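## Task

Remove the black key fob from the small wooden box's drawer and set it directly on the table surface, touching nothing but the table; then close the drawer. The box must stay roughly in its current spot and orientation, and the other item must remain inside the drawer.

## Robot and tools

Robot: two arms, left_arm and right_arm, each on a tilted mounting plate held by a shared metal frame behind them. For the clearance check, a plate and its half of the frame belong to that arm. Calibrated bases in scene 1: left_arm at (+0.048, +0.320, +0.317) m, quat_wxyz (+0.957, -0.123, +0.264, +0.004); right_arm at (+0.034, -0.209, +0.317) m, quat_wxyz (+0.957, +0.118, +0.266, +0.011).

Frame: one scene frame for all numbers. Origin sits at table height, halfway between the nominal bases. +x points out over the table, +y toward the left_arm side, +z up. Arm names do not match image sides. Reported hand positions and orientations can be off by a few centimetres, more at long reach. The gripper's fingers point along its own +z and close along its own y. end_effector_position is the spot between the finger pads, just under 1 cm behind the tips.

Row layout: every commanded row has 16 plain numbers, even when one arm is idle. First 8 are left_arm: x, y, z (metres, absolute place in the scene frame), qw, qx, qy, qz (absolute orientation, w first), opening. Next 8 are the same for right_arm. Opening runs from -1 (closed, 0 mm gap) to +1 (fully open, about 87 mm); 0.5 is about 69 mm, 0 about 43 mm, -0.5 about 18 mm. To keep an arm still, resend its last reported pose and desired opening in every call; to keep orientation, resend the same target quaternion rather than the drifted reported one.

execute_actions: argument actions is a list holding zero or one item. Empty list = look (returns state, with pictures). {"rows": [...], "steps": n}: up to 15 rows, n up to 15 control steps of 1/30 s (default 15); each row lasts one step, the final row repeats to fill. Every target must be within 0.6 m of that arm's last reported position along each of its gripper's axes or the call is refused. An action needs at least 5 steps; the result is taken 5 steps before its end, and those steps run afterwards. {"steps": n} without rows waits up to 300 steps counted from the last result, including your reply time. cameras: list of names, ["all"], or []; pictures come only for an empty action list or when asked.

move: target is one row or a list of up to 15 rows (absolute poses, no 0.6 m limit). Grippers travel straight lines, finishing together, at least 0.5 s, capped at 10 s total. speed in m/s, 0.002 to 0.5, default 0.25 (rotation up to twice that in rad/s), one value or one per target. blend in metres rounds corners in a list. blocking=false returns after about 0.5 s while motion continues. Openings of the first row are sent at the start; a later row's openings are applied after the arms halt there. The result adds a move: line: done, off_target, moving, held, fault, plus limits (paced = pose clipped, held = steps withheld). Done means within 10 mm and 2 degrees; it says nothing about contact. Paths ignore obstacles and the other arm, and faster moves stray more and hit harder. Avoid paths that pass near an arm's own base; go around it.

wait: seconds 0 to 10; a running move continues, returns early if it ends. stop: brakes the running move (fingers keep moving). zoom_image: camera (cam_high, cam_low, cam_left_wrist, cam_right_wrist) and region [x0, y0, x1, y1] in pixels, at most 504x504, from that camera's latest image. finished_scene: scene number 1 or 2; ends the scene irreversibly and reveals the next task.

Control details: each step the commanded pose is clipped to within 100 mm and 20 degrees of the measured pose; far targets need follow-up commands. Friction and gravity can leave the hand low, short or tilted; small moves may go wrong. Check pose after each move. Hand target in a result is what the controller is currently driving toward.

Gripping: grip_measured reads on the opening scale. To hold something, command about 0.04 below the reading at first contact for full force (about 20 N per pad). Fast closing squeezes harder. Joint positions show the gripper as 0 closed to 1 open.

Joint ranges (rad): waist -2.618 to 3.054, shoulder 0 to 3.142, elbow 0 to 3.142 (straight at 2.901), wrist pitch ±1.571, wrist yaw ±1.571, wrist roll ±2.094. Joint torques follow joint order; the first three wrap at ±28 N m. Joint velocities marked within noise means the arm is at rest.

Heat: holding loads, stretching out, or pushing at unreachable poses warms motors. MOTOR HOT at 75 °C; at 90 °C that arm folds and idles; at 100 °C it goes limp.

Cameras: cam_high and cam_low fixed, plus two wrist cameras, all 672x504; calibrations given per scene.

Avoid: dropping or releasing moving objects, slamming, hard pushes, arms colliding with each other, anything leaving the table, moving or turning the box, or disturbing the item that must stay in the drawer. Occasional tugs on held items or pushes on loose ones can happen.

Each tool is called after ">>>" as name(argument=value, ...), one argument or row to a line, values as JSON.

## Session

>>> execute_actions(
  actions=[],
  cameras=["all"],
)

Scene clock: 0.00 s of 6000.00 s.
left_arm: end_effector_position=(+0.0998, +0.1270, +0.2928) grip_measured=+1.000 end_effector_quat_wxyz=(-0.035, +0.687, +0.534, -0.491) | right_arm: end_effector_position=(+0.4542, -0.2631, +0.1802) grip_measured=+1.000 end_effector_quat_wxyz=(+0.210, +0.029, +0.971, -0.113)
Joint positions: left_arm=[-0.98 1.552 0.577 -0.527 0.448 0.878 1] | right_arm=[0.037 1.58 0.906 0.109 0.457 -0.116 1]
Joint velocities: within noise
Joint torques (N m): no reading
Motor temperatures (°C): left_arm=[26 35 37 31 25 28 24] | right_arm=[25 31 31 31 29 29 29]
Heat: left arm: 37 °C; right arm: 31 °C.
Hand target: left_arm +0.1015, +0.1262, +0.2930; -0.032, +0.687, +0.535, -0.491 | right_arm +0.4606, -0.2645, +0.1858; +0.220, +0.033, +0.968, -0.113

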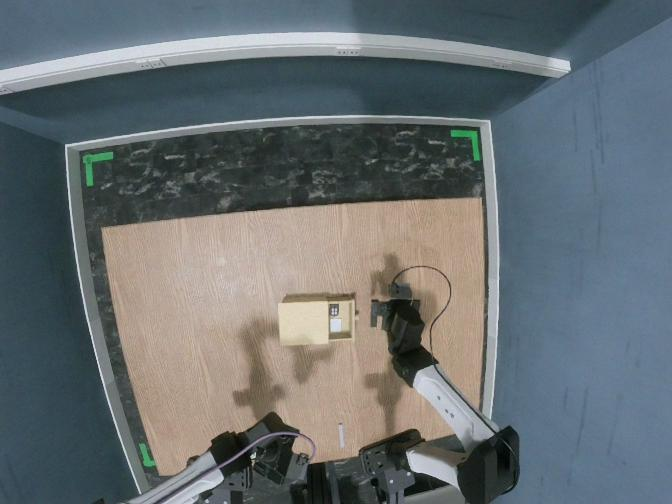

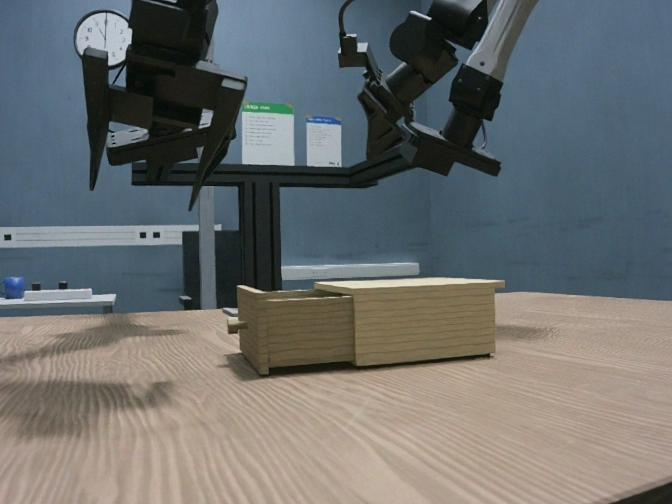

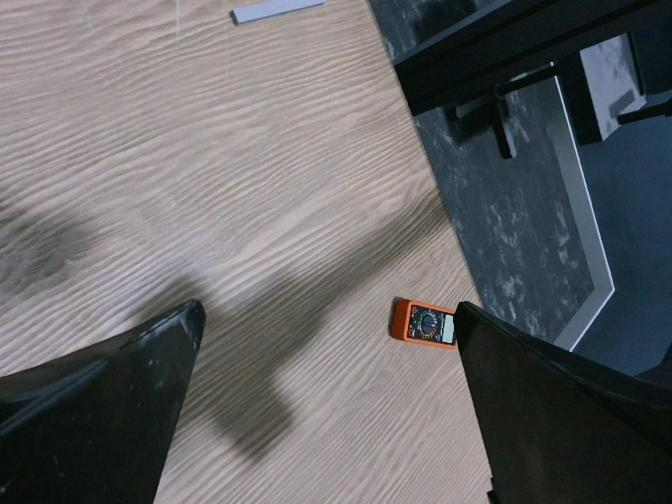

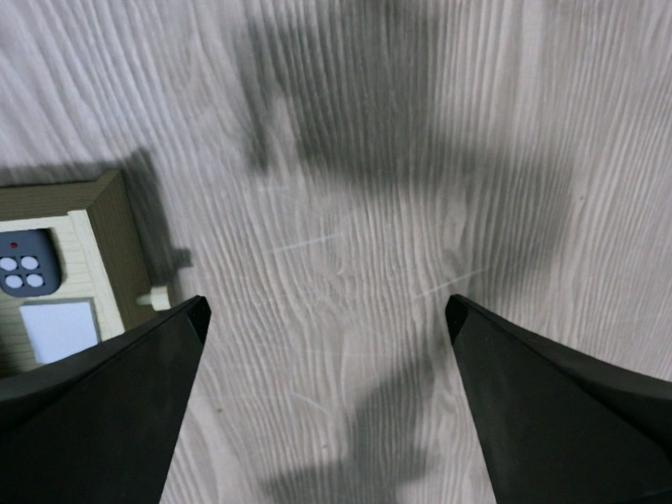

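>>> zoom_image(
  camera="cam_high",
  region=[265, 280, 385, 370],
)

>>> zoom_image(
  camera="cam_right_wrist",
  region=[0, 150, 220, 400],
)

>>> zoom_image(
  camera="cam_low",
  region=[210, 260, 520, 400],
)

Scaled by 4.200 from the camera's 672x504 image, which has a finer 960x720 frame.

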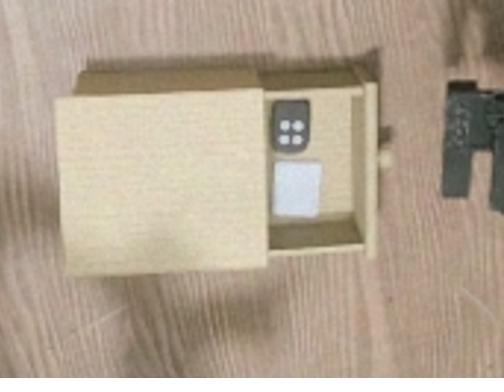

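Scaled by 2.016 from the camera's 672x504 image, which has a finer 960x720 frame.

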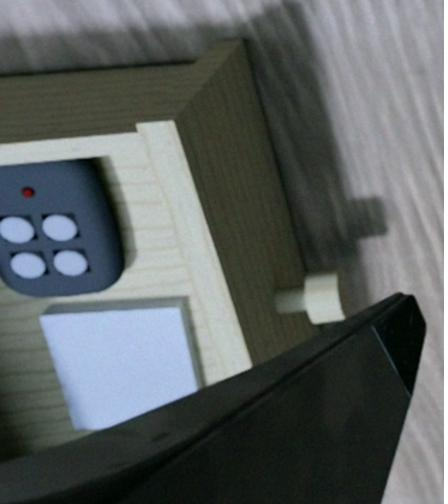

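Scaled by 1.626 from the camera's 672x504 image, which has a finer 960x720 frame.

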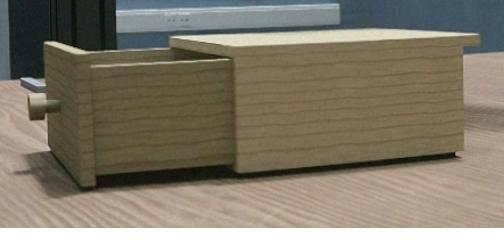

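>>> move(
  target=[0.0998,0.1270,0.2928,-0.035,0.687,0.534,-0.491,1,0.434,-0.102,0.115,0,0,0.9925,0.1219,0.1],
)

Scene clock: 5.53 s of 6000.00 s.
left_arm: end_effector_position=(+0.0998, +0.1270, +0.2928) grip_measured=+1.000 end_effector_quat_wxyz=(-0.035, +0.687, +0.534, -0.491) | right_arm: end_effector_position=(+0.4355, -0.1104, +0.1169) grip_measured=+0.100 end_effector_quat_wxyz=(+0.008, +0.002, +0.993, +0.114)
Joint positions: left_arm=[-0.98 1.552 0.577 -0.527 0.448 0.878 1] | right_arm=[0.173 2.014 1.367 -0.377 0.097 0.107 0.55]
Joint velocities: within noise
Joint torques (N m): left_arm=[-3.17 -4.05 3.84 0.44 0.55 0.19] | right_arm=[5.14 -7.64 6.54 0.15 -0.21 -0.07]
Motor temperatures (°C): left_arm=[26 36 38 31 25 28 24] | right_arm=[25 32 32 31 29 29 29]
Heat: left arm: 38 °C; right arm: 32 °C.
Hand target: left_arm +0.0999, +0.1270, +0.2928; -0.035, +0.687, +0.534, -0.491 | right_arm +0.4338, -0.1021, +0.1151; +0.000, +0.000, +0.993, +0.122
Off the commanded pose: left_arm 0.000 m, 0 deg | right_arm 0.009 m, 1 deg.
Kept back: nothing.
move: done
camera_calibration:
cam_right_wrist: T_world_to_cam=[[0.0193496, -0.973653, -0.227212, -0.0911518], [-0.650538, -0.184831, 0.73664, 0.196484], [-0.759228, 0.133556, -0.636974, 0.55631], [0, 0, 0, 1]] pos_world=[0.55195, -0.126733, 0.188906]

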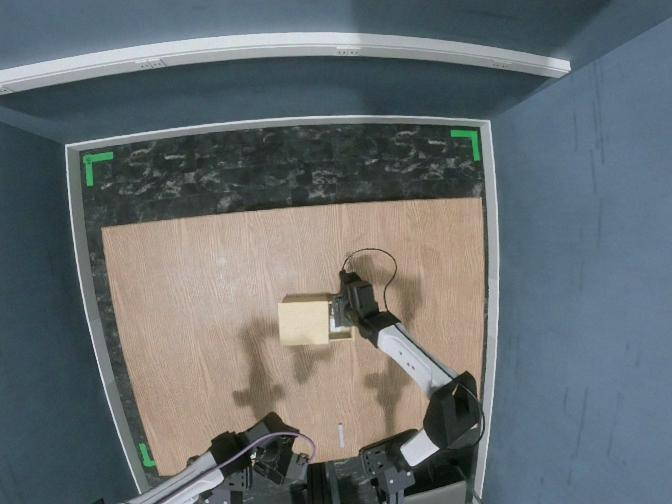

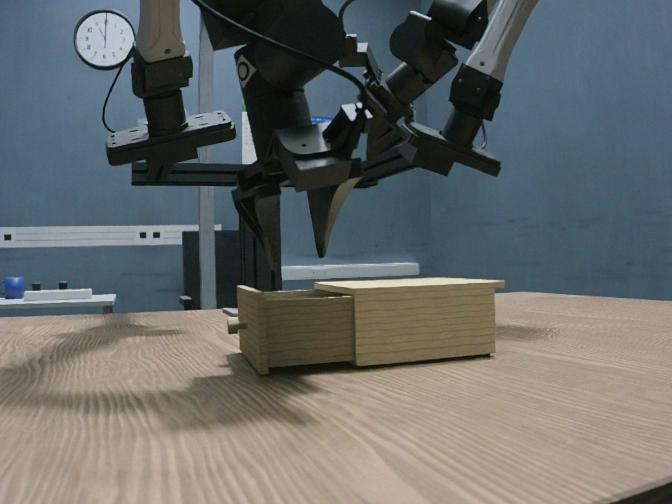

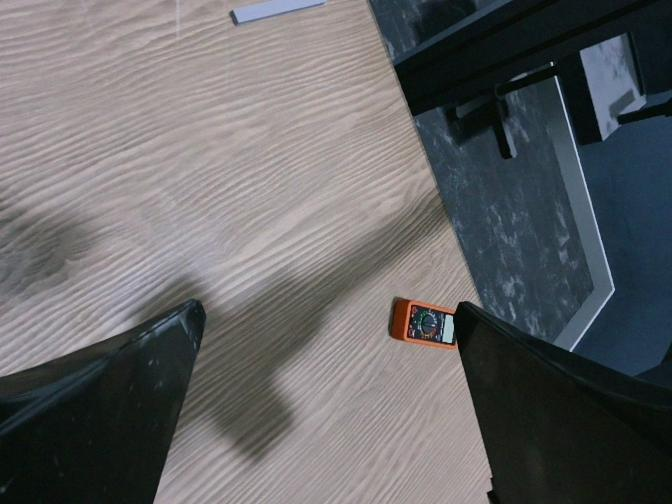

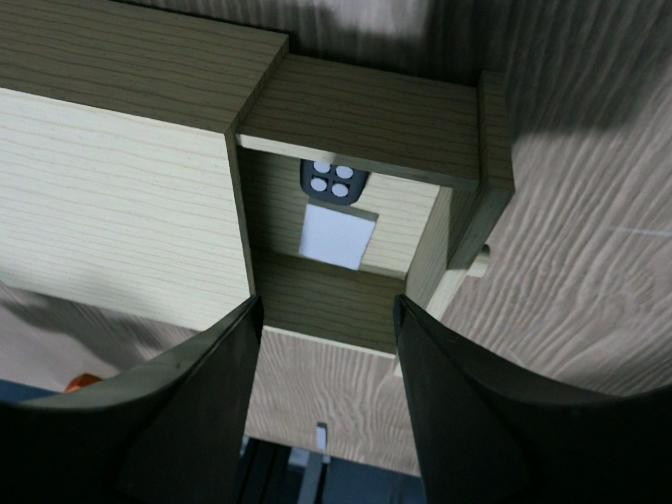

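>>> move(
  target=[0.0998,0.1270,0.2928,-0.035,0.687,0.534,-0.491,1,0.424,-0.086,0.095,0,0,0.9976,0.0698,0.02],
  speed=0.15,
  cameras=["cam_right_wrist", "cam_low"],
)

>>> zoom_image(
  camera="cam_right_wrist",
  region=[200, 100, 480, 320],
)

Scene clock: 8.33 s of 6000.00 s.
left_arm: end_effector_position=(+0.0998, +0.1270, +0.2928) grip_measured=+1.000 end_effector_quat_wxyz=(-0.035, +0.687, +0.534, -0.491) | right_arm: end_effector_position=(+0.4190, -0.0913, +0.0988) grip_measured=+0.020 end_effector_quat_wxyz=(-0.007, -0.002, +0.997, +0.072)
Joint positions: left_arm=[-0.98 1.552 0.577 -0.527 0.448 0.878 1] | right_arm=[0.241 2.092 1.377 -0.361 0.209 0.168 0.51]
Joint velocities: within noise
Joint torques (N m): left_arm=[-3.22 -4.07 3.78 0.43 0.55 0.19] | right_arm=[5.68 -7.56 6 0.35 0.02 -0.08]
Motor temperatures (°C): left_arm=[26 36 38 31 25 28 24] | right_arm=[26 33 32 31 29 29 29]
Heat: left arm: 38 °C; right arm: 33 °C.
Hand target: left_arm +0.0999, +0.1270, +0.2928; -0.035, +0.687, +0.534, -0.491 | right_arm +0.4239, -0.0861, +0.0951; +0.000, +0.000, +0.998, +0.070
Off the commanded pose: left_arm 0.000 m, 0 deg | right_arm 0.008 m, 1 deg.
Kept back: nothing.
move: done
camera_calibration:
cam_right_wrist: T_world_to_cam=[[0.024395, -0.988993, -0.145939, -0.0879207], [-0.626547, -0.128879, 0.768654, 0.194537], [-0.779001, 0.0726861, -0.622795, 0.531003], [0, 0, 0, 1]] pos_world=[0.537684, -0.100478, 0.168344]
Images, in order (width x height): cam_low 672x504, cam_right_wrist 672x504.

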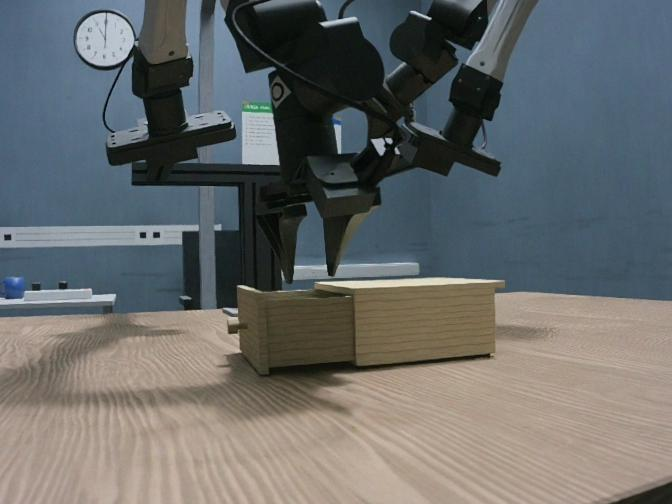

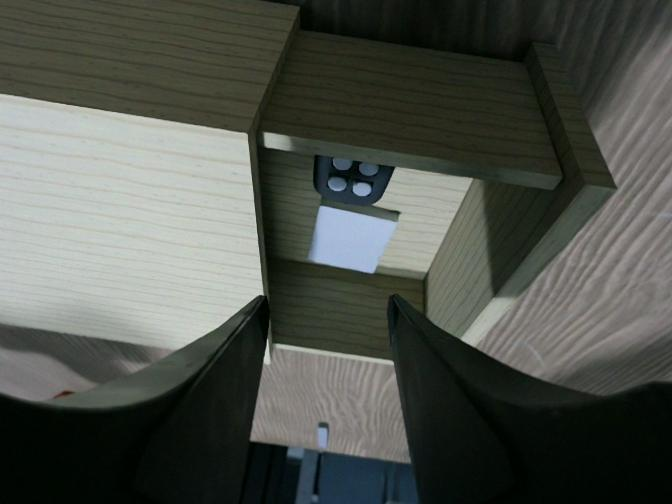

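Scaled by 1.800 from the camera's 672x504 image, which has a finer 960x720 frame.

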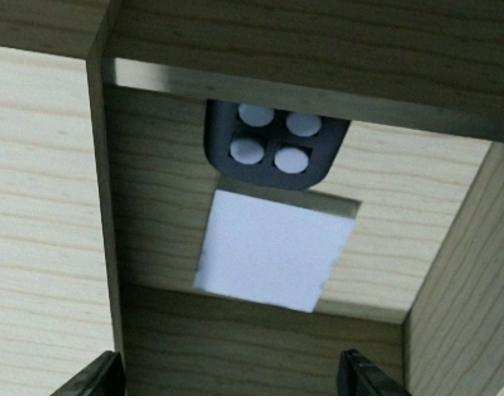

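>>> move(
  target=[0.0998,0.1270,0.2928,-0.035,0.687,0.534,-0.491,1,0.432,-0.086,0.043,0,0,0.9976,0.0698,0.02],
  speed=0.08,
  cameras=["cam_right_wrist", "cam_low"],
)

>>> zoom_image(
  camera="cam_right_wrist",
  region=[200, 130, 480, 350],
)

Scene clock: 10.10 s of 6000.00 s.
left_arm: end_effector_position=(+0.0998, +0.1270, +0.2928) grip_measured=+1.000 end_effector_quat_wxyz=(-0.035, +0.687, +0.534, -0.491) | right_arm: end_effector_position=(+0.4221, -0.0865, +0.0863) grip_measured=+0.020 end_effector_quat_wxyz=(-0.032, -0.021, +0.996, +0.082)
Joint positions: left_arm=[-0.98 1.552 0.577 -0.527 0.448 0.878 1] | right_arm=[0.231 2.174 1.485 -0.435 0.176 0.134 0.51]
Joint velocities: within noise
Joint torques (N m): left_arm=[-3.23 -4.08 3.81 0.43 0.54 0.2] | right_arm=[2.52 -2.86 4.19 1.61 0.17 -0.05]
Motor temperatures (°C): left_arm=[26 36 38 31 25 28 24] | right_arm=[26 33 32 31 29 29 29]
Heat: left arm: 38 °C; right arm: 33 °C.
Hand target: left_arm +0.0999, +0.1270, +0.2928; -0.035, +0.687, +0.534, -0.491 | right_arm +0.4288, -0.0885, +0.0488; -0.003, +0.000, +0.998, +0.069
Off the commanded pose: left_arm 0.000 m, 0 deg | right_arm 0.044 m, 5 deg.
Kept back: nothing.
move: off_target (right_arm)
camera_calibration:
cam_right_wrist: T_world_to_cam=[[0.0573725, -0.984083, -0.168195, -0.0966055], [-0.583841, -0.169732, 0.793927, 0.182955], [-0.809838, 0.0526494, -0.584286, 0.53322], [0, 0, 0, 1]] pos_world=[0.544181, -0.092088, 0.150051]
Images, in order (width x height): cam_low 672x504, cam_right_wrist 672x504.

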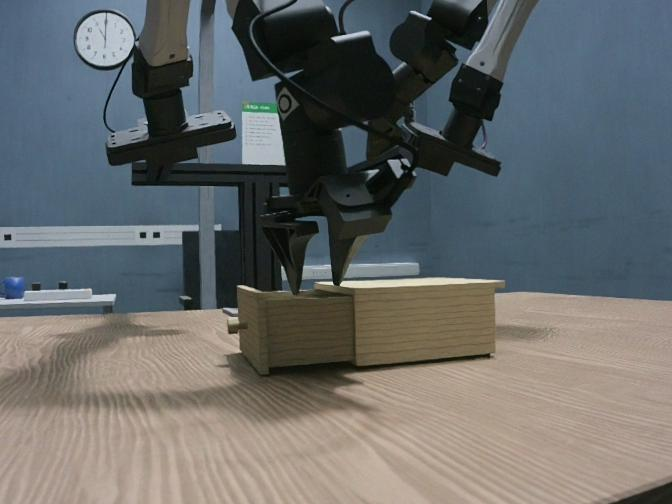

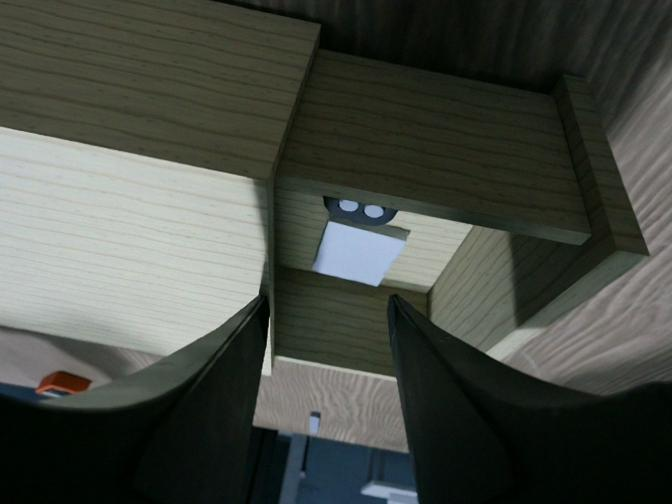

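Scaled by 1.800 from the camera's 672x504 image, which has a finer 960x720 frame.

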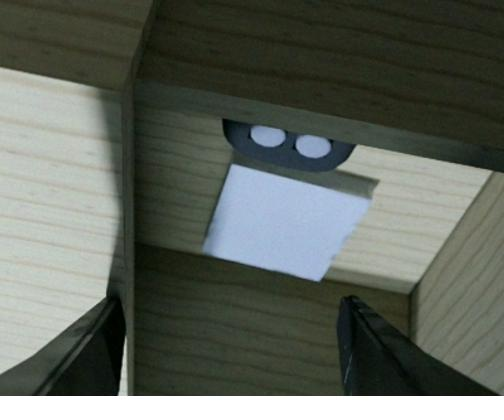

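>>> move(
  target=[
    [0.0998,0.1270,0.2928,-0.035,0.687,0.534,-0.491,1,0.434,-0.092,0.098,0,0,0.9936,0.1132,-0.05],
    [0.0998,0.1270,0.2928,-0.035,0.687,0.534,-0.491,1,0.439,-0.088,0.098,0,0,0.9936,0.1132,-0.05],
  ],
  speed=0.12,
  blend=0.02,
  cameras=["cam_right_wrist", "cam_high"],
)

>>> zoom_image(
  camera="cam_right_wrist",
  region=[200, 130, 480, 350],
)

Scene clock: 11.50 s of 6000.00 s.
left_arm: end_effector_position=(+0.0998, +0.1270, +0.2928) grip_measured=+1.000 end_effector_quat_wxyz=(-0.035, +0.687, +0.534, -0.491) | right_arm: end_effector_position=(+0.4212, -0.0845, +0.0882) grip_measured=-0.050 end_effector_quat_wxyz=(-0.023, -0.012, +0.994, +0.107)
Joint positions: left_arm=[-0.98 1.552 0.577 -0.527 0.448 0.878 1] | right_arm=[0.217 2.147 1.438 -0.387 0.123 0.134 0.475]
Joint velocities: within noise
Joint torques (N m): left_arm=[-3.21 -4.05 3.84 0.44 0.54 0.19] | right_arm=[3.77 -11.85 5.15 0.23 -0.17 -0.11]
Motor temperatures (°C): left_arm=[26 36 38 31 25 28 24] | right_arm=[26 33 32 31 29 29 29]
Heat: left arm: 38 °C; right arm: 33 °C.
Hand target: left_arm +0.0999, +0.1270, +0.2928; -0.035, +0.687, +0.534, -0.491 | right_arm +0.4387, -0.0881, +0.0981; +0.000, +0.000, +0.994, +0.113
Off the commanded pose: left_arm 0.000 m, 0 deg | right_arm 0.021 m, 3 deg.
Kept back: nothing.
move: off_target (right_arm); blend cut to 0.0032 m at target 1
camera_calibration:
cam_right_wrist: T_world_to_cam=[[0.0385149, -0.975653, -0.215913, -0.0814197], [-0.599689, -0.195405, 0.776009, 0.187284], [-0.799306, 0.099593, -0.592614, 0.533848], [0, 0, 0, 1]] pos_world=[0.542156, -0.0960086, 0.153452]
Images, in order (width x height): cam_high 672x504, cam_right_wrist 672x504.

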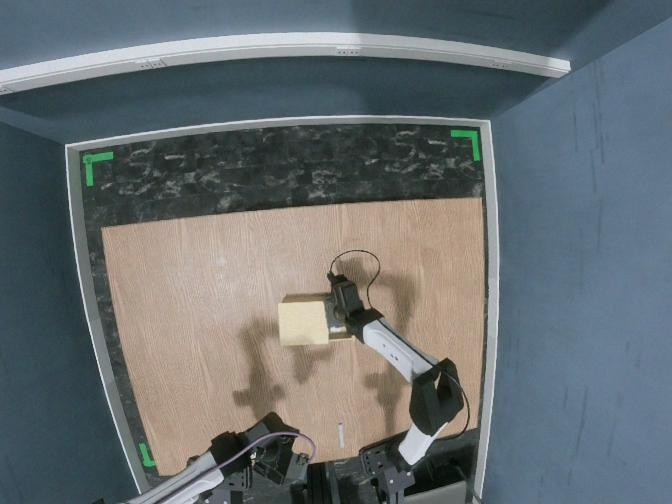

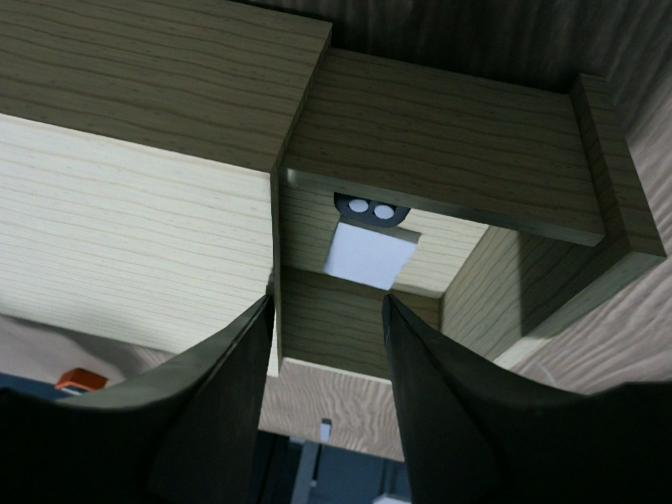

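Scaled by 1.800 from the camera's 672x504 image, which has a finer 960x720 frame.

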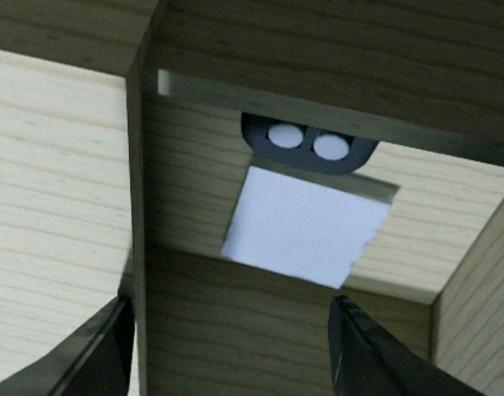

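>>> move(
  target=[
    [0.0998,0.1270,0.2928,-0.035,0.687,0.534,-0.491,1,0.436,-0.094,0.140,0,0,0.9936,0.1132,-0.05],
    [0.0998,0.1270,0.2928,-0.035,0.687,0.534,-0.491,1,0.438,-0.086,0.091,0,0,0.9936,0.1132,-0.05],
  ],
  speed=0.15,
  blend=0.01,
  cameras=["cam_right_wrist"],
)

Scene clock: 13.10 s of 6000.00 s.
left_arm: end_effector_position=(+0.0998, +0.1270, +0.2928) grip_measured=+1.000 end_effector_quat_wxyz=(-0.035, +0.687, +0.534, -0.491) | right_arm: end_effector_position=(+0.4310, -0.0855, +0.0961) grip_measured=-0.050 end_effector_quat_wxyz=(-0.007, -0.004, +0.994, +0.110)
Joint positions: left_arm=[-0.98 1.552 0.577 -0.527 0.448 0.878 1] | right_arm=[0.217 2.119 1.432 -0.375 0.123 0.141 0.475]
Joint velocities: within noise
Joint torques (N m): left_arm=[-3.22 -4.07 3.79 0.43 0.54 0.19] | right_arm=[3.64 -8.14 6.26 0.38 -0.23 -0.2]
Motor temperatures (°C): left_arm=[26 36 38 31 25 28 24] | right_arm=[26 33 32 31 28 29 29]
Heat: left arm: 38 °C; right arm: 33 °C.
Hand target: left_arm +0.0999, +0.1270, +0.2928; -0.035, +0.687, +0.534, -0.491 | right_arm +0.4379, -0.0861, +0.0912; +0.000, +0.000, +0.994, +0.113
Off the commanded pose: left_arm 0.000 m, 0 deg | right_arm 0.009 m, 1 deg.
Kept back: nothing.
move: done
camera_calibration:
cam_right_wrist: T_world_to_cam=[[0.0266017, -0.975165, -0.219874, -0.0754376], [-0.626513, -0.187658, 0.756482, 0.200964], [-0.778957, 0.11763, -0.615946, 0.541483], [0, 0, 0, 1]] pos_world=[0.549705, -0.0995465, 0.164911]
Images, in order (width x height): cam_right_wrist 672x504.

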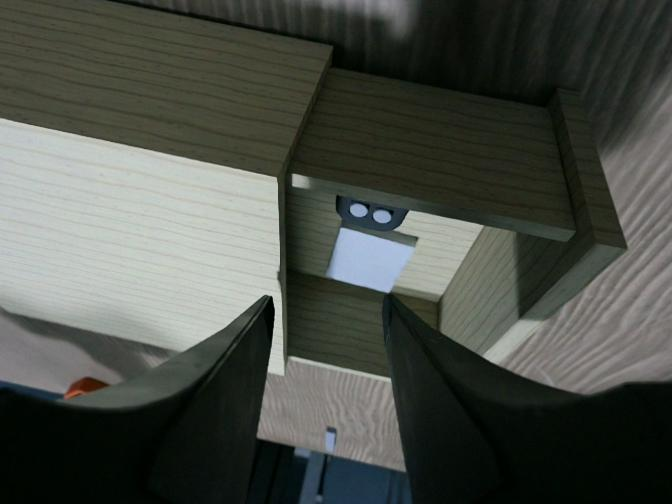

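>>> move(
  target=[
    [0.0998,0.1270,0.2928,-0.035,0.687,0.534,-0.491,1,0.436,-0.100,0.105,0,0,0.9936,0.1132,-0.05],
    [0.0998,0.1270,0.2928,-0.035,0.687,0.534,-0.491,1,0.441,-0.094,0.060,0,0,0.9936,0.1132,-0.05],
  ],
  speed=0.1,
  blend=0.01,
  cameras=["cam_right_wrist","cam_low"],
)

>>> zoom_image(
  camera="cam_right_wrist",
  region=[200, 130, 480, 350],
)

Scene clock: 14.63 s of 6000.00 s.
left_arm: end_effector_position=(+0.0998, +0.1270, +0.2928) grip_measured=+1.000 end_effector_quat_wxyz=(-0.035, +0.687, +0.534, -0.491) | right_arm: end_effector_position=(+0.4359, -0.0924, +0.0663) grip_measured=-0.050 end_effector_quat_wxyz=(-0.006, -0.001, +0.994, +0.110)
Joint positions: left_arm=[-0.98 1.552 0.577 -0.527 0.448 0.878 1] | right_arm=[0.177 2.205 1.48 -0.329 0.103 0.11 0.475]
Joint velocities: within noise
Joint torques (N m): left_arm=[-3.22 -4.08 3.84 0.43 0.54 0.18] | right_arm=[3.58 -8.18 5.82 0.36 -0.22 -0.26]
Motor temperatures (°C): left_arm=[26 36 38 31 25 28 24] | right_arm=[26 33 32 31 28 29 29]
Heat: left arm: 38 °C; right arm: 33 °C.
Hand target: left_arm +0.0999, +0.1270, +0.2928; -0.035, +0.687, +0.534, -0.491 | right_arm +0.4410, -0.0942, +0.0603; +0.000, +0.000, +0.994, +0.113
Off the commanded pose: left_arm 0.000 m, 0 deg | right_arm 0.008 m, 1 deg.
Kept back: nothing.
move: done; blend cut to 0.0098 m at target 1
camera_calibration:
cam_right_wrist: T_world_to_cam=[[0.0219717, -0.975086, -0.220737, -0.0868554], [-0.629355, -0.185043, 0.754766, 0.226841], [-0.776807, 0.122338, -0.617741, 0.527309], [0, 0, 0, 1]] pos_world=[0.55429, -0.107226, 0.135356]
Images, in order (width x height): cam_low 672x504, cam_right_wrist 672x504.

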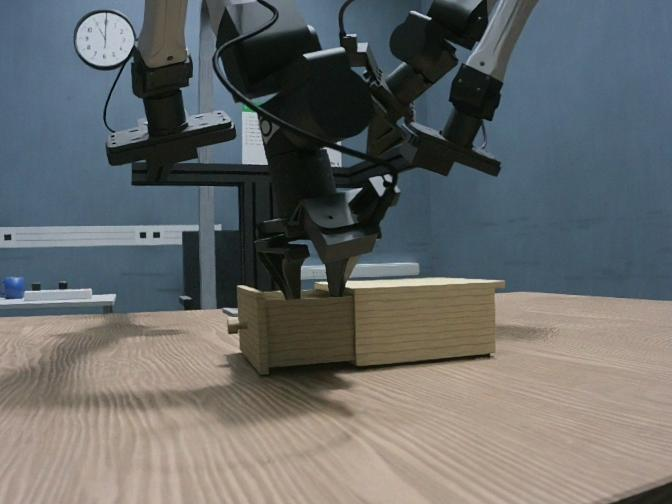

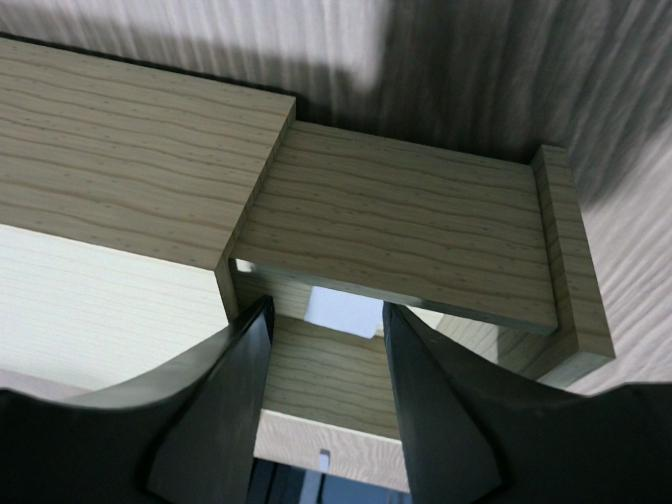

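Scaled by 1.800 from the camera's 672x504 image, which has a finer 960x720 frame.

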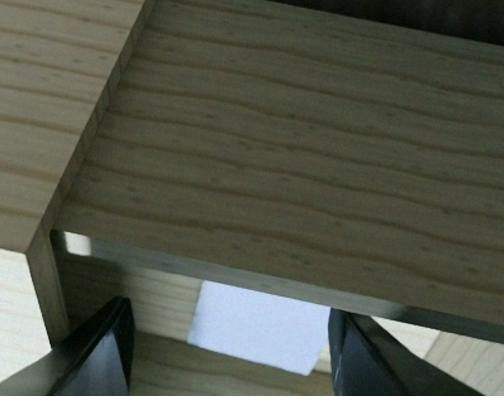

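>>> move(
  target=[0.0998,0.1270,0.2928,-0.035,0.687,0.534,-0.491,1,0.441,-0.0915,0.035,0,0,0.9936,0.1132,-0.05],
  speed=0.06,
  cameras=["cam_right_wrist","cam_low"],
)

Scene clock: 15.60 s of 6000.00 s.
left_arm: end_effector_position=(+0.0998, +0.1270, +0.2928) grip_measured=+1.000 end_effector_quat_wxyz=(-0.035, +0.687, +0.534, -0.491) | right_arm: end_effector_position=(+0.4304, -0.0956, +0.0504) grip_measured=-0.050 end_effector_quat_wxyz=(-0.020, +0.000, +0.994, +0.105)
Joint positions: left_arm=[-0.98 1.552 0.577 -0.527 0.448 0.878 1] | right_arm=[0.162 2.258 1.515 -0.339 0.102 0.106 0.475]
Joint velocities: within noise
Joint torques (N m): left_arm=[-3.22 -4.1 3.86 0.43 0.54 0.19] | right_arm=[3.82 -6.5 6.37 0.74 -0.26 -0.31]
Motor temperatures (°C): left_arm=[26 37 38 31 25 28 24] | right_arm=[26 34 32 31 28 29 29]
Heat: left arm: 38 °C; right arm: 34 °C.
Hand target: left_arm +0.0999, +0.1270, +0.2928; -0.035, +0.687, +0.534, -0.491 | right_arm +0.4405, -0.0921, +0.0363; +0.000, +0.000, +0.994, +0.113
Off the commanded pose: left_arm 0.000 m, 0 deg | right_arm 0.019 m, 3 deg.
Kept back: nothing.
move: off_target (right_arm)
camera_calibration:
cam_right_wrist: T_world_to_cam=[[0.0160057, -0.977141, -0.211989, -0.0914011], [-0.606345, -0.178068, 0.775008, 0.224544], [-0.79504, 0.116134, -0.595335, 0.51975], [0, 0, 0, 1]] pos_world=[0.550836, -0.109688, 0.116026]
Images, in order (width x height): cam_low 672x504, cam_right_wrist 672x504.

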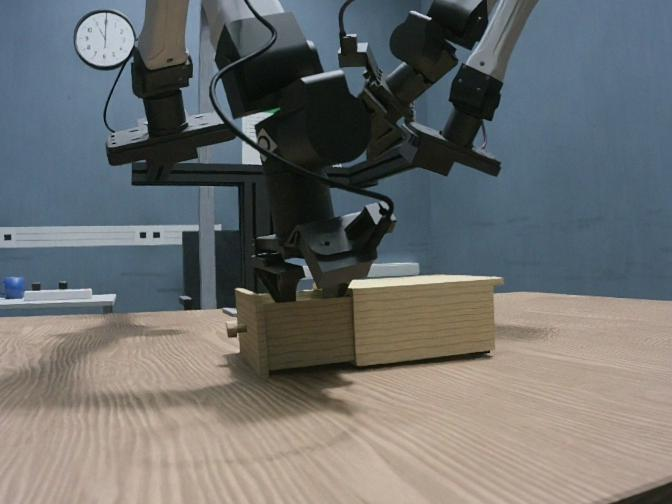

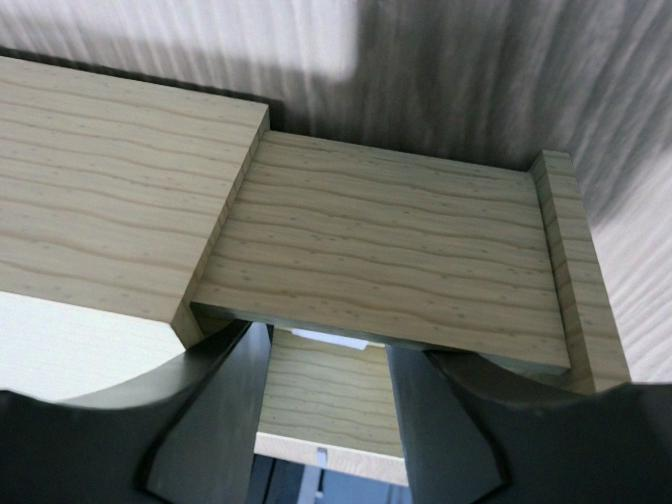

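>>> move(
  target=[0.0998,0.1270,0.2928,-0.035,0.687,0.534,-0.491,1,0.440,-0.085,0.080,0,0,0.9877,0.1564,-0.01],
  speed=0.1,
  cameras=["cam_right_wrist","cam_low"],
)

Scene clock: 18.40 s of 6000.00 s.
left_arm: end_effector_position=(+0.0998, +0.1270, +0.2928) grip_measured=+1.000 end_effector_quat_wxyz=(-0.035, +0.687, +0.534, -0.491) | right_arm: end_effector_position=(+0.4237, -0.0900, +0.0634) grip_measured=-0.010 end_effector_quat_wxyz=(-0.025, +0.000, +0.991, +0.134)
Joint positions: left_arm=[-0.98 1.552 0.577 -0.527 0.448 0.878 1] | right_arm=[0.161 2.213 1.466 -0.339 0.043 0.105 0.495]
Joint velocities: within noise
Joint torques (N m): left_arm=[-3.19 -4.1 3.81 0.43 0.54 0.19] | right_arm=[5 -13.15 3.23 0.25 -0.54 -0.25]
Motor temperatures (°C): left_arm=[26 37 38 31 25 28 24] | right_arm=[26 34 32 31 28 29 29]
Heat: left arm: 38 °C; right arm: 34 °C.
Hand target: left_arm +0.0999, +0.1270, +0.2928; -0.035, +0.687, +0.534, -0.491 | right_arm +0.4397, -0.0852, +0.0798; +0.000, +0.000, +0.988, +0.156
Off the commanded pose: left_arm 0.000 m, 0 deg | right_arm 0.024 m, 4 deg.
Kept back: nothing.
move: off_target (right_arm)
camera_calibration:
cam_right_wrist: T_world_to_cam=[[0.0147791, -0.963292, -0.26805, -0.0777291], [-0.599581, -0.223072, 0.768597, 0.20497], [-0.800178, 0.149358, -0.580868, 0.525793], [0, 0, 0, 1]] pos_world=[0.544773, -0.107684, 0.127042]
Images, in order (width x height): cam_low 672x504, cam_right_wrist 672x504.

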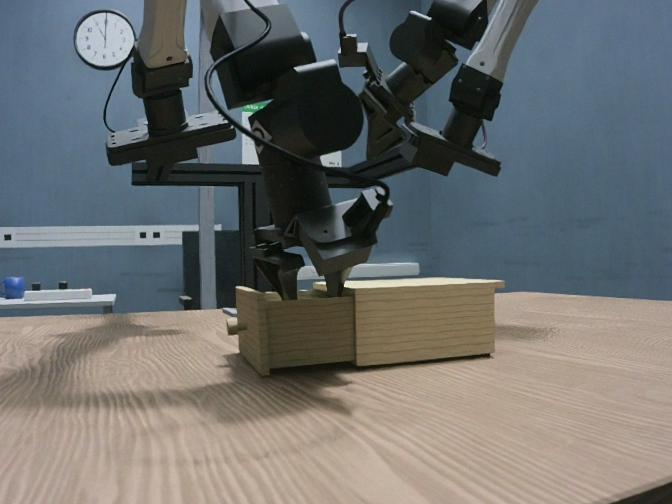

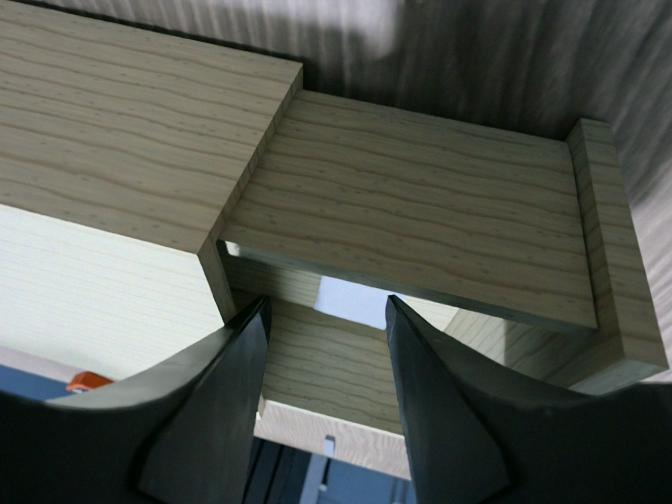

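>>> move(
  target=[0.0998,0.1270,0.2928,-0.035,0.687,0.534,-0.491,1,0.430,-0.142,0.066,0,0,0.9962,0.0872,-0.01],
  speed=0.07,
  cameras=["cam_right_wrist","cam_low","cam_high"],
)

Scene clock: 20.47 s of 6000.00 s.
left_arm: end_effector_position=(+0.0998, +0.1270, +0.2928) grip_measured=+1.000 end_effector_quat_wxyz=(-0.035, +0.687, +0.534, -0.491) | right_arm: end_effector_position=(+0.4135, -0.1148, +0.0594) grip_measured=-0.010 end_effector_quat_wxyz=(-0.026, -0.002, +0.993, +0.117)
Joint positions: left_arm=[-0.98 1.552 0.577 -0.527 0.448 0.878 1] | right_arm=[0.119 2.182 1.402 -0.309 0.057 0.065 0.495]
Joint velocities: within noise
Joint torques (N m): left_arm=[-3.22 -4.1 3.81 0.42 0.54 0.18] | right_arm=[1.21 -12.92 2.69 0.23 0.34 -0.5]
Motor temperatures (°C): left_arm=[26 37 38 31 25 28 24] | right_arm=[26 35 32 31 28 29 29]
Heat: left arm: 38 °C; right arm: 35 °C.
Hand target: left_arm +0.0999, +0.1270, +0.2928; -0.035, +0.687, +0.534, -0.491 | right_arm +0.4292, -0.1415, +0.0660; -0.002, +0.000, +0.996, +0.087
Off the commanded pose: left_arm 0.000 m, 0 deg | right_arm 0.032 m, 5 deg.
Kept back: nothing.
move: off_target (right_arm)
camera_calibration:
cam_right_wrist: T_world_to_cam=[[0.0193038, -0.971581, -0.235918, -0.107307], [-0.596524, -0.200555, 0.777134, 0.197133], [-0.802363, 0.125729, -0.583443, 0.517317], [0, 0, 0, 1]] pos_world=[0.534743, -0.129763, 0.123311]
Images, in order (width x height): cam_high 672x504, cam_low 672x504, cam_right_wrist 672x504.

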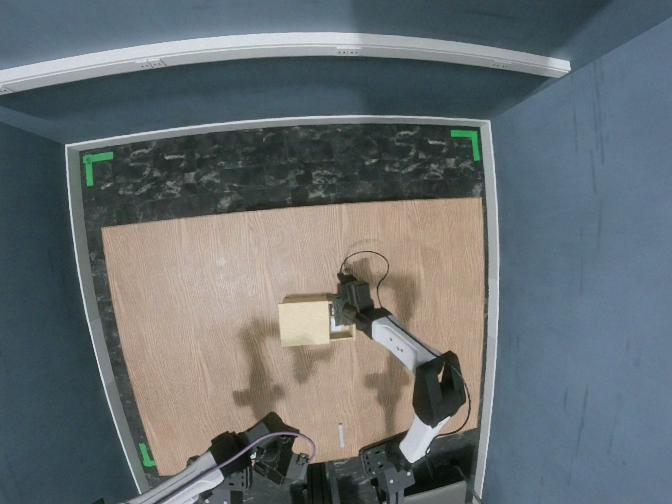

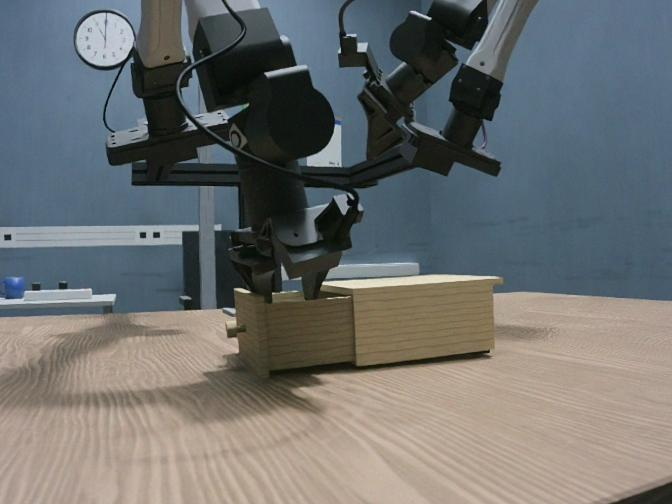

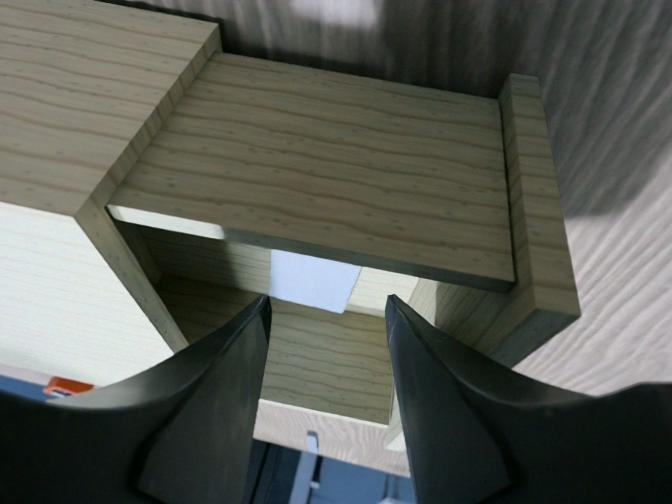

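>>> move(
  target=[
    [0.0998,0.1270,0.2928,-0.035,0.687,0.534,-0.491,1,0.428,-0.112,0.130,0,0,0.9397,0.342,-1],
    [0.0998,0.1270,0.2928,-0.035,0.687,0.534,-0.491,1,0.440,-0.104,0.090,0,0,0.9397,0.342,-1],
  ],
  speed=0.2,
  blend=0.01,
  cameras=["cam_right_wrist","cam_low"],
)

>>> zoom_image(
  camera="cam_right_wrist",
  region=[200, 130, 480, 350],
)

Scene clock: 23.57 s of 6000.00 s.
left_arm: end_effector_position=(+0.0998, +0.1270, +0.2928) grip_measured=+1.000 end_effector_quat_wxyz=(-0.035, +0.687, +0.534, -0.491) | right_arm: end_effector_position=(+0.4375, -0.1018, +0.0952) grip_measured=-0.973 end_effector_quat_wxyz=(-0.002, +0.000, +0.941, +0.338)
Joint positions: left_arm=[-0.98 1.552 0.577 -0.527 0.448 0.878 1] | right_arm=[-0.012 2.15 1.448 -0.363 -0.461 -0.059 0.013]
Joint velocities: within noise
Joint torques (N m): left_arm=[-3.23 -4.05 3.84 0.43 0.54 0.19] | right_arm=[2.36 -8.01 5.75 0.15 -0.49 -0.31]
Motor temperatures (°C): left_arm=[26 37 39 30 25 28 24] | right_arm=[26 36 32 31 28 29 29]
Heat: left arm: 39 °C; right arm: 36 °C.
Hand target: left_arm +0.0999, +0.1270, +0.2928; -0.035, +0.687, +0.534, -0.491 | right_arm +0.4400, -0.1041, +0.0901; +0.000, +0.000, +0.940, +0.342
Off the commanded pose: left_arm 0.000 m, 0 deg | right_arm 0.006 m, 1 deg.
Kept back: nothing.
move: done
camera_calibration:
cam_right_wrist: T_world_to_cam=[[0.0183552, -0.769774, -0.638052, -0.0273836], [-0.634766, -0.502025, 0.587404, 0.190337], [-0.772487, 0.394232, -0.497841, 0.56193], [0, 0, 0, 1]] pos_world=[0.555405, -0.147056, 0.150475]
Images, in order (width x height): cam_low 672x504, cam_right_wrist 672x504.

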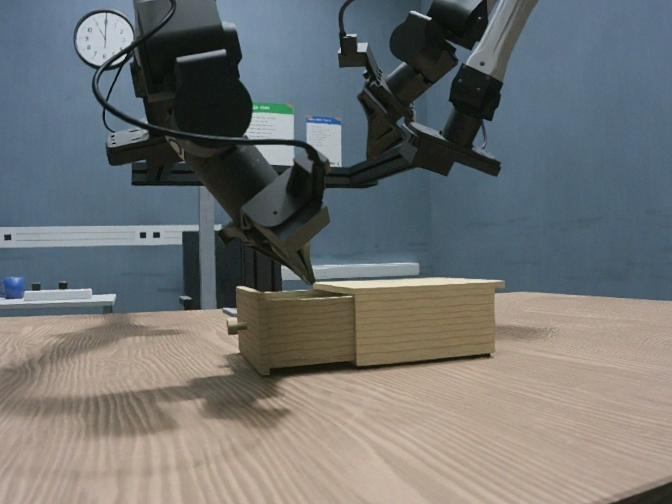

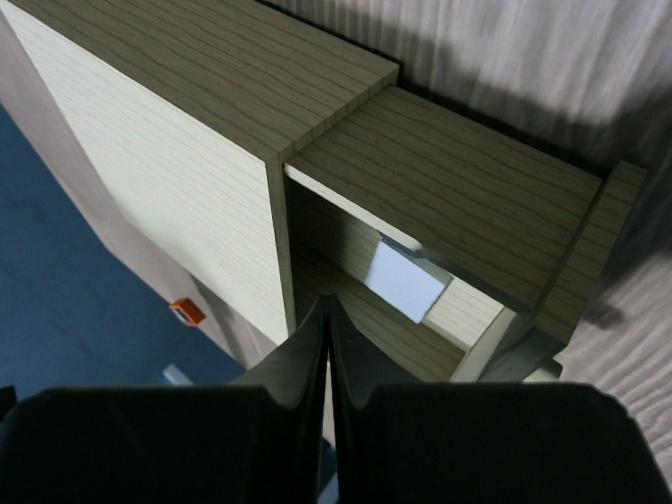

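Scaled by 1.800 from the camera's 672x504 image, which has a finer 960x720 frame.

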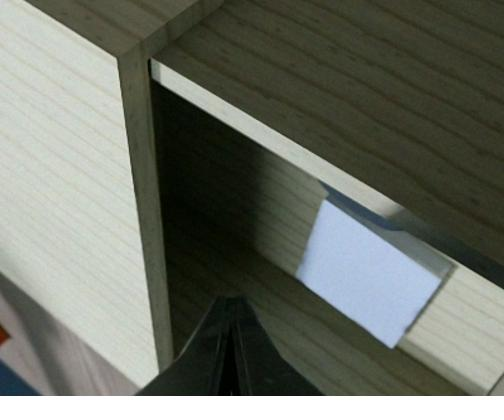

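>>> execute_actions(
  actions=[],
  cameras=["all"],
)

>>> zoom_image(
  camera="cam_high",
  region=[265, 280, 385, 370],
)

>>> zoom_image(
  camera="cam_low",
  region=[210, 260, 520, 400],
)

Scene clock: 24.93 s of 6000.00 s.
left_arm: end_effector_position=(+0.0998, +0.1270, +0.2928) grip_measured=+1.000 end_effector_quat_wxyz=(-0.035, +0.687, +0.534, -0.491) | right_arm: end_effector_position=(+0.4375, -0.1016, +0.0954) grip_measured=-0.973 end_effector_quat_wxyz=(-0.002, +0.000, +0.941, +0.339)
Joint positions: left_arm=[-0.98 1.552 0.577 -0.527 0.448 0.878 1] | right_arm=[-0.012 2.15 1.448 -0.363 -0.463 -0.059 0.013]
Joint velocities: within noise
Joint torques (N m): left_arm=[-3.21 -4.11 3.82 0.42 0.53 0.18] | right_arm=[2.32 -8.09 5.83 0.12 -0.5 -0.32]
Motor temperatures (°C): left_arm=[27 37 39 30 25 28 24] | right_arm=[26 36 32 31 28 29 29]
Heat: left arm: 39 °C; right arm: 36 °C.
Hand target: left_arm +0.0999, +0.1270, +0.2928; -0.035, +0.687, +0.534, -0.491 | right_arm +0.4400, -0.1041, +0.0901; +0.000, +0.000, +0.940, +0.342
Off the commanded pose: left_arm 0.000 m, 0 deg | right_arm 0.006 m, 0 deg.
Steps of this call (1-41: nothing new was sent). Readings (end_effector_position of left_arm | right_arm):
1: (+0.0998, +0.1270, +0.2928) | (+0.4375, -0.1017, +0.0953)
2: (+0.0998, +0.1270, +0.2928) | (+0.4375, -0.1017, +0.0953)
4: (+0.0998, +0.1270, +0.2928) | (+0.4375, -0.1017, +0.0953)
8: (+0.0998, +0.1270, +0.2928) | (+0.4375, -0.1016, +0.0954)
41: the state above
camera_calibration:
cam_right_wrist: T_world_to_cam=[[0.0187301, -0.768796, -0.639219, -0.0270858], [-0.634832, -0.503065, 0.586441, 0.190368], [-0.772423, 0.394813, -0.497479, 0.56194], [0, 0, 0, 1]] pos_world=[0.555415, -0.146917, 0.1506]

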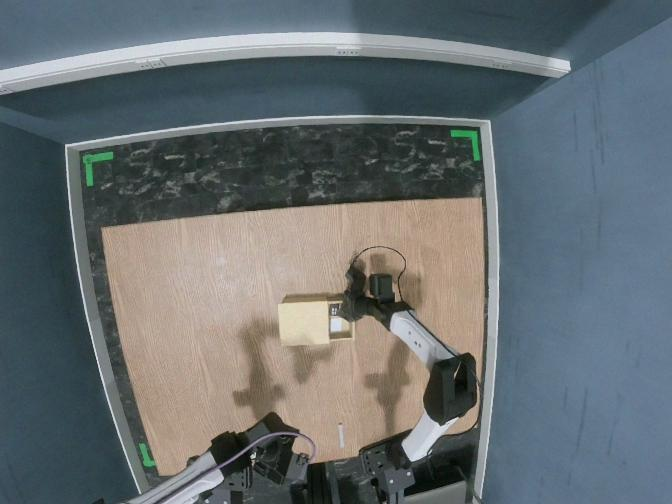

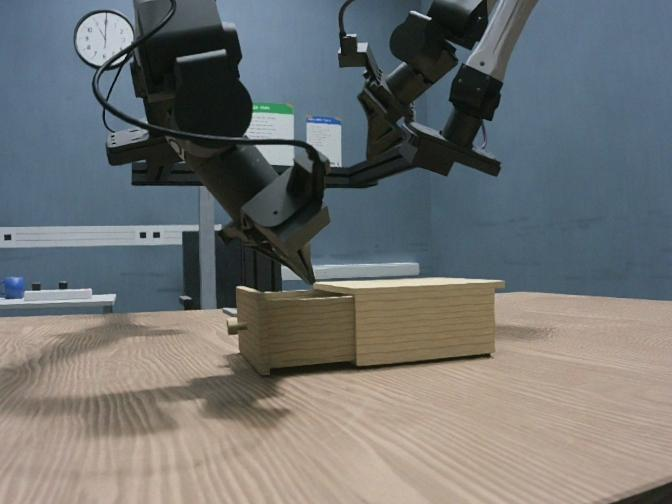

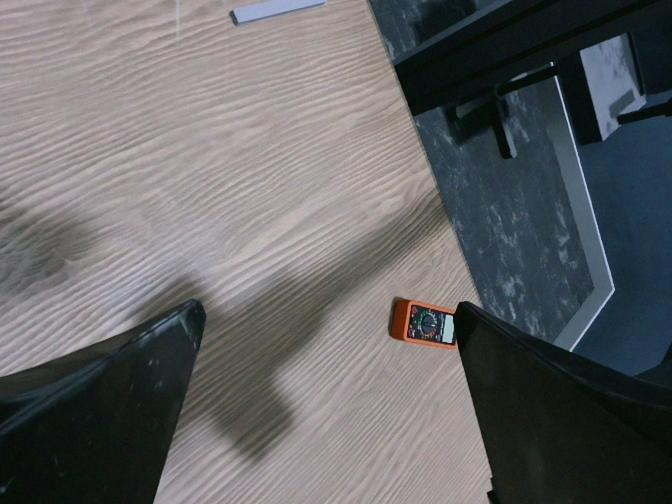

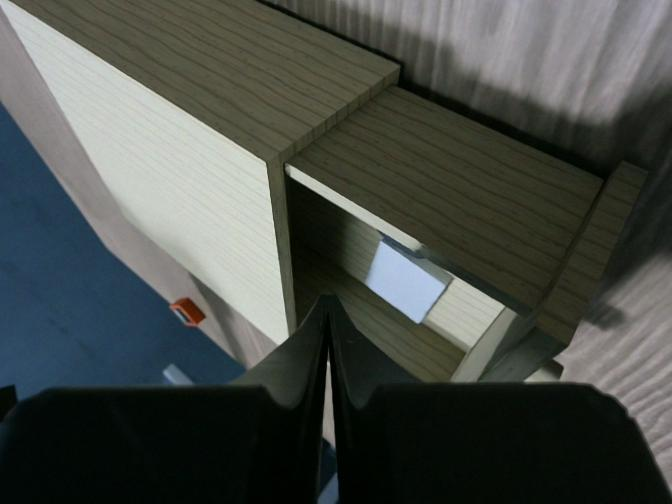

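Scaled by 4.200 from the camera's 672x504 image, which has a finer 960x720 frame.

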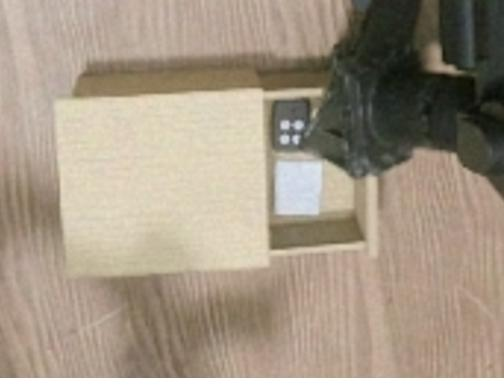

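Scaled by 1.626 from the camera's 672x504 image, which has a finer 960x720 frame.

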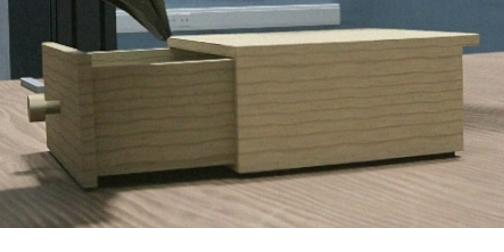

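>>> zoom_image(
  camera="cam_low",
  region=[200, 160, 400, 310],
)

Scaled by 2.520 from the camera's 672x504 image, which has a finer 960x720 frame.

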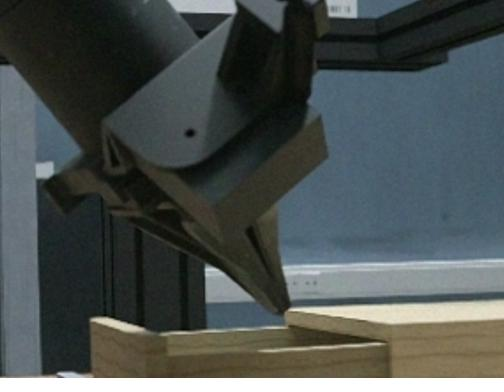

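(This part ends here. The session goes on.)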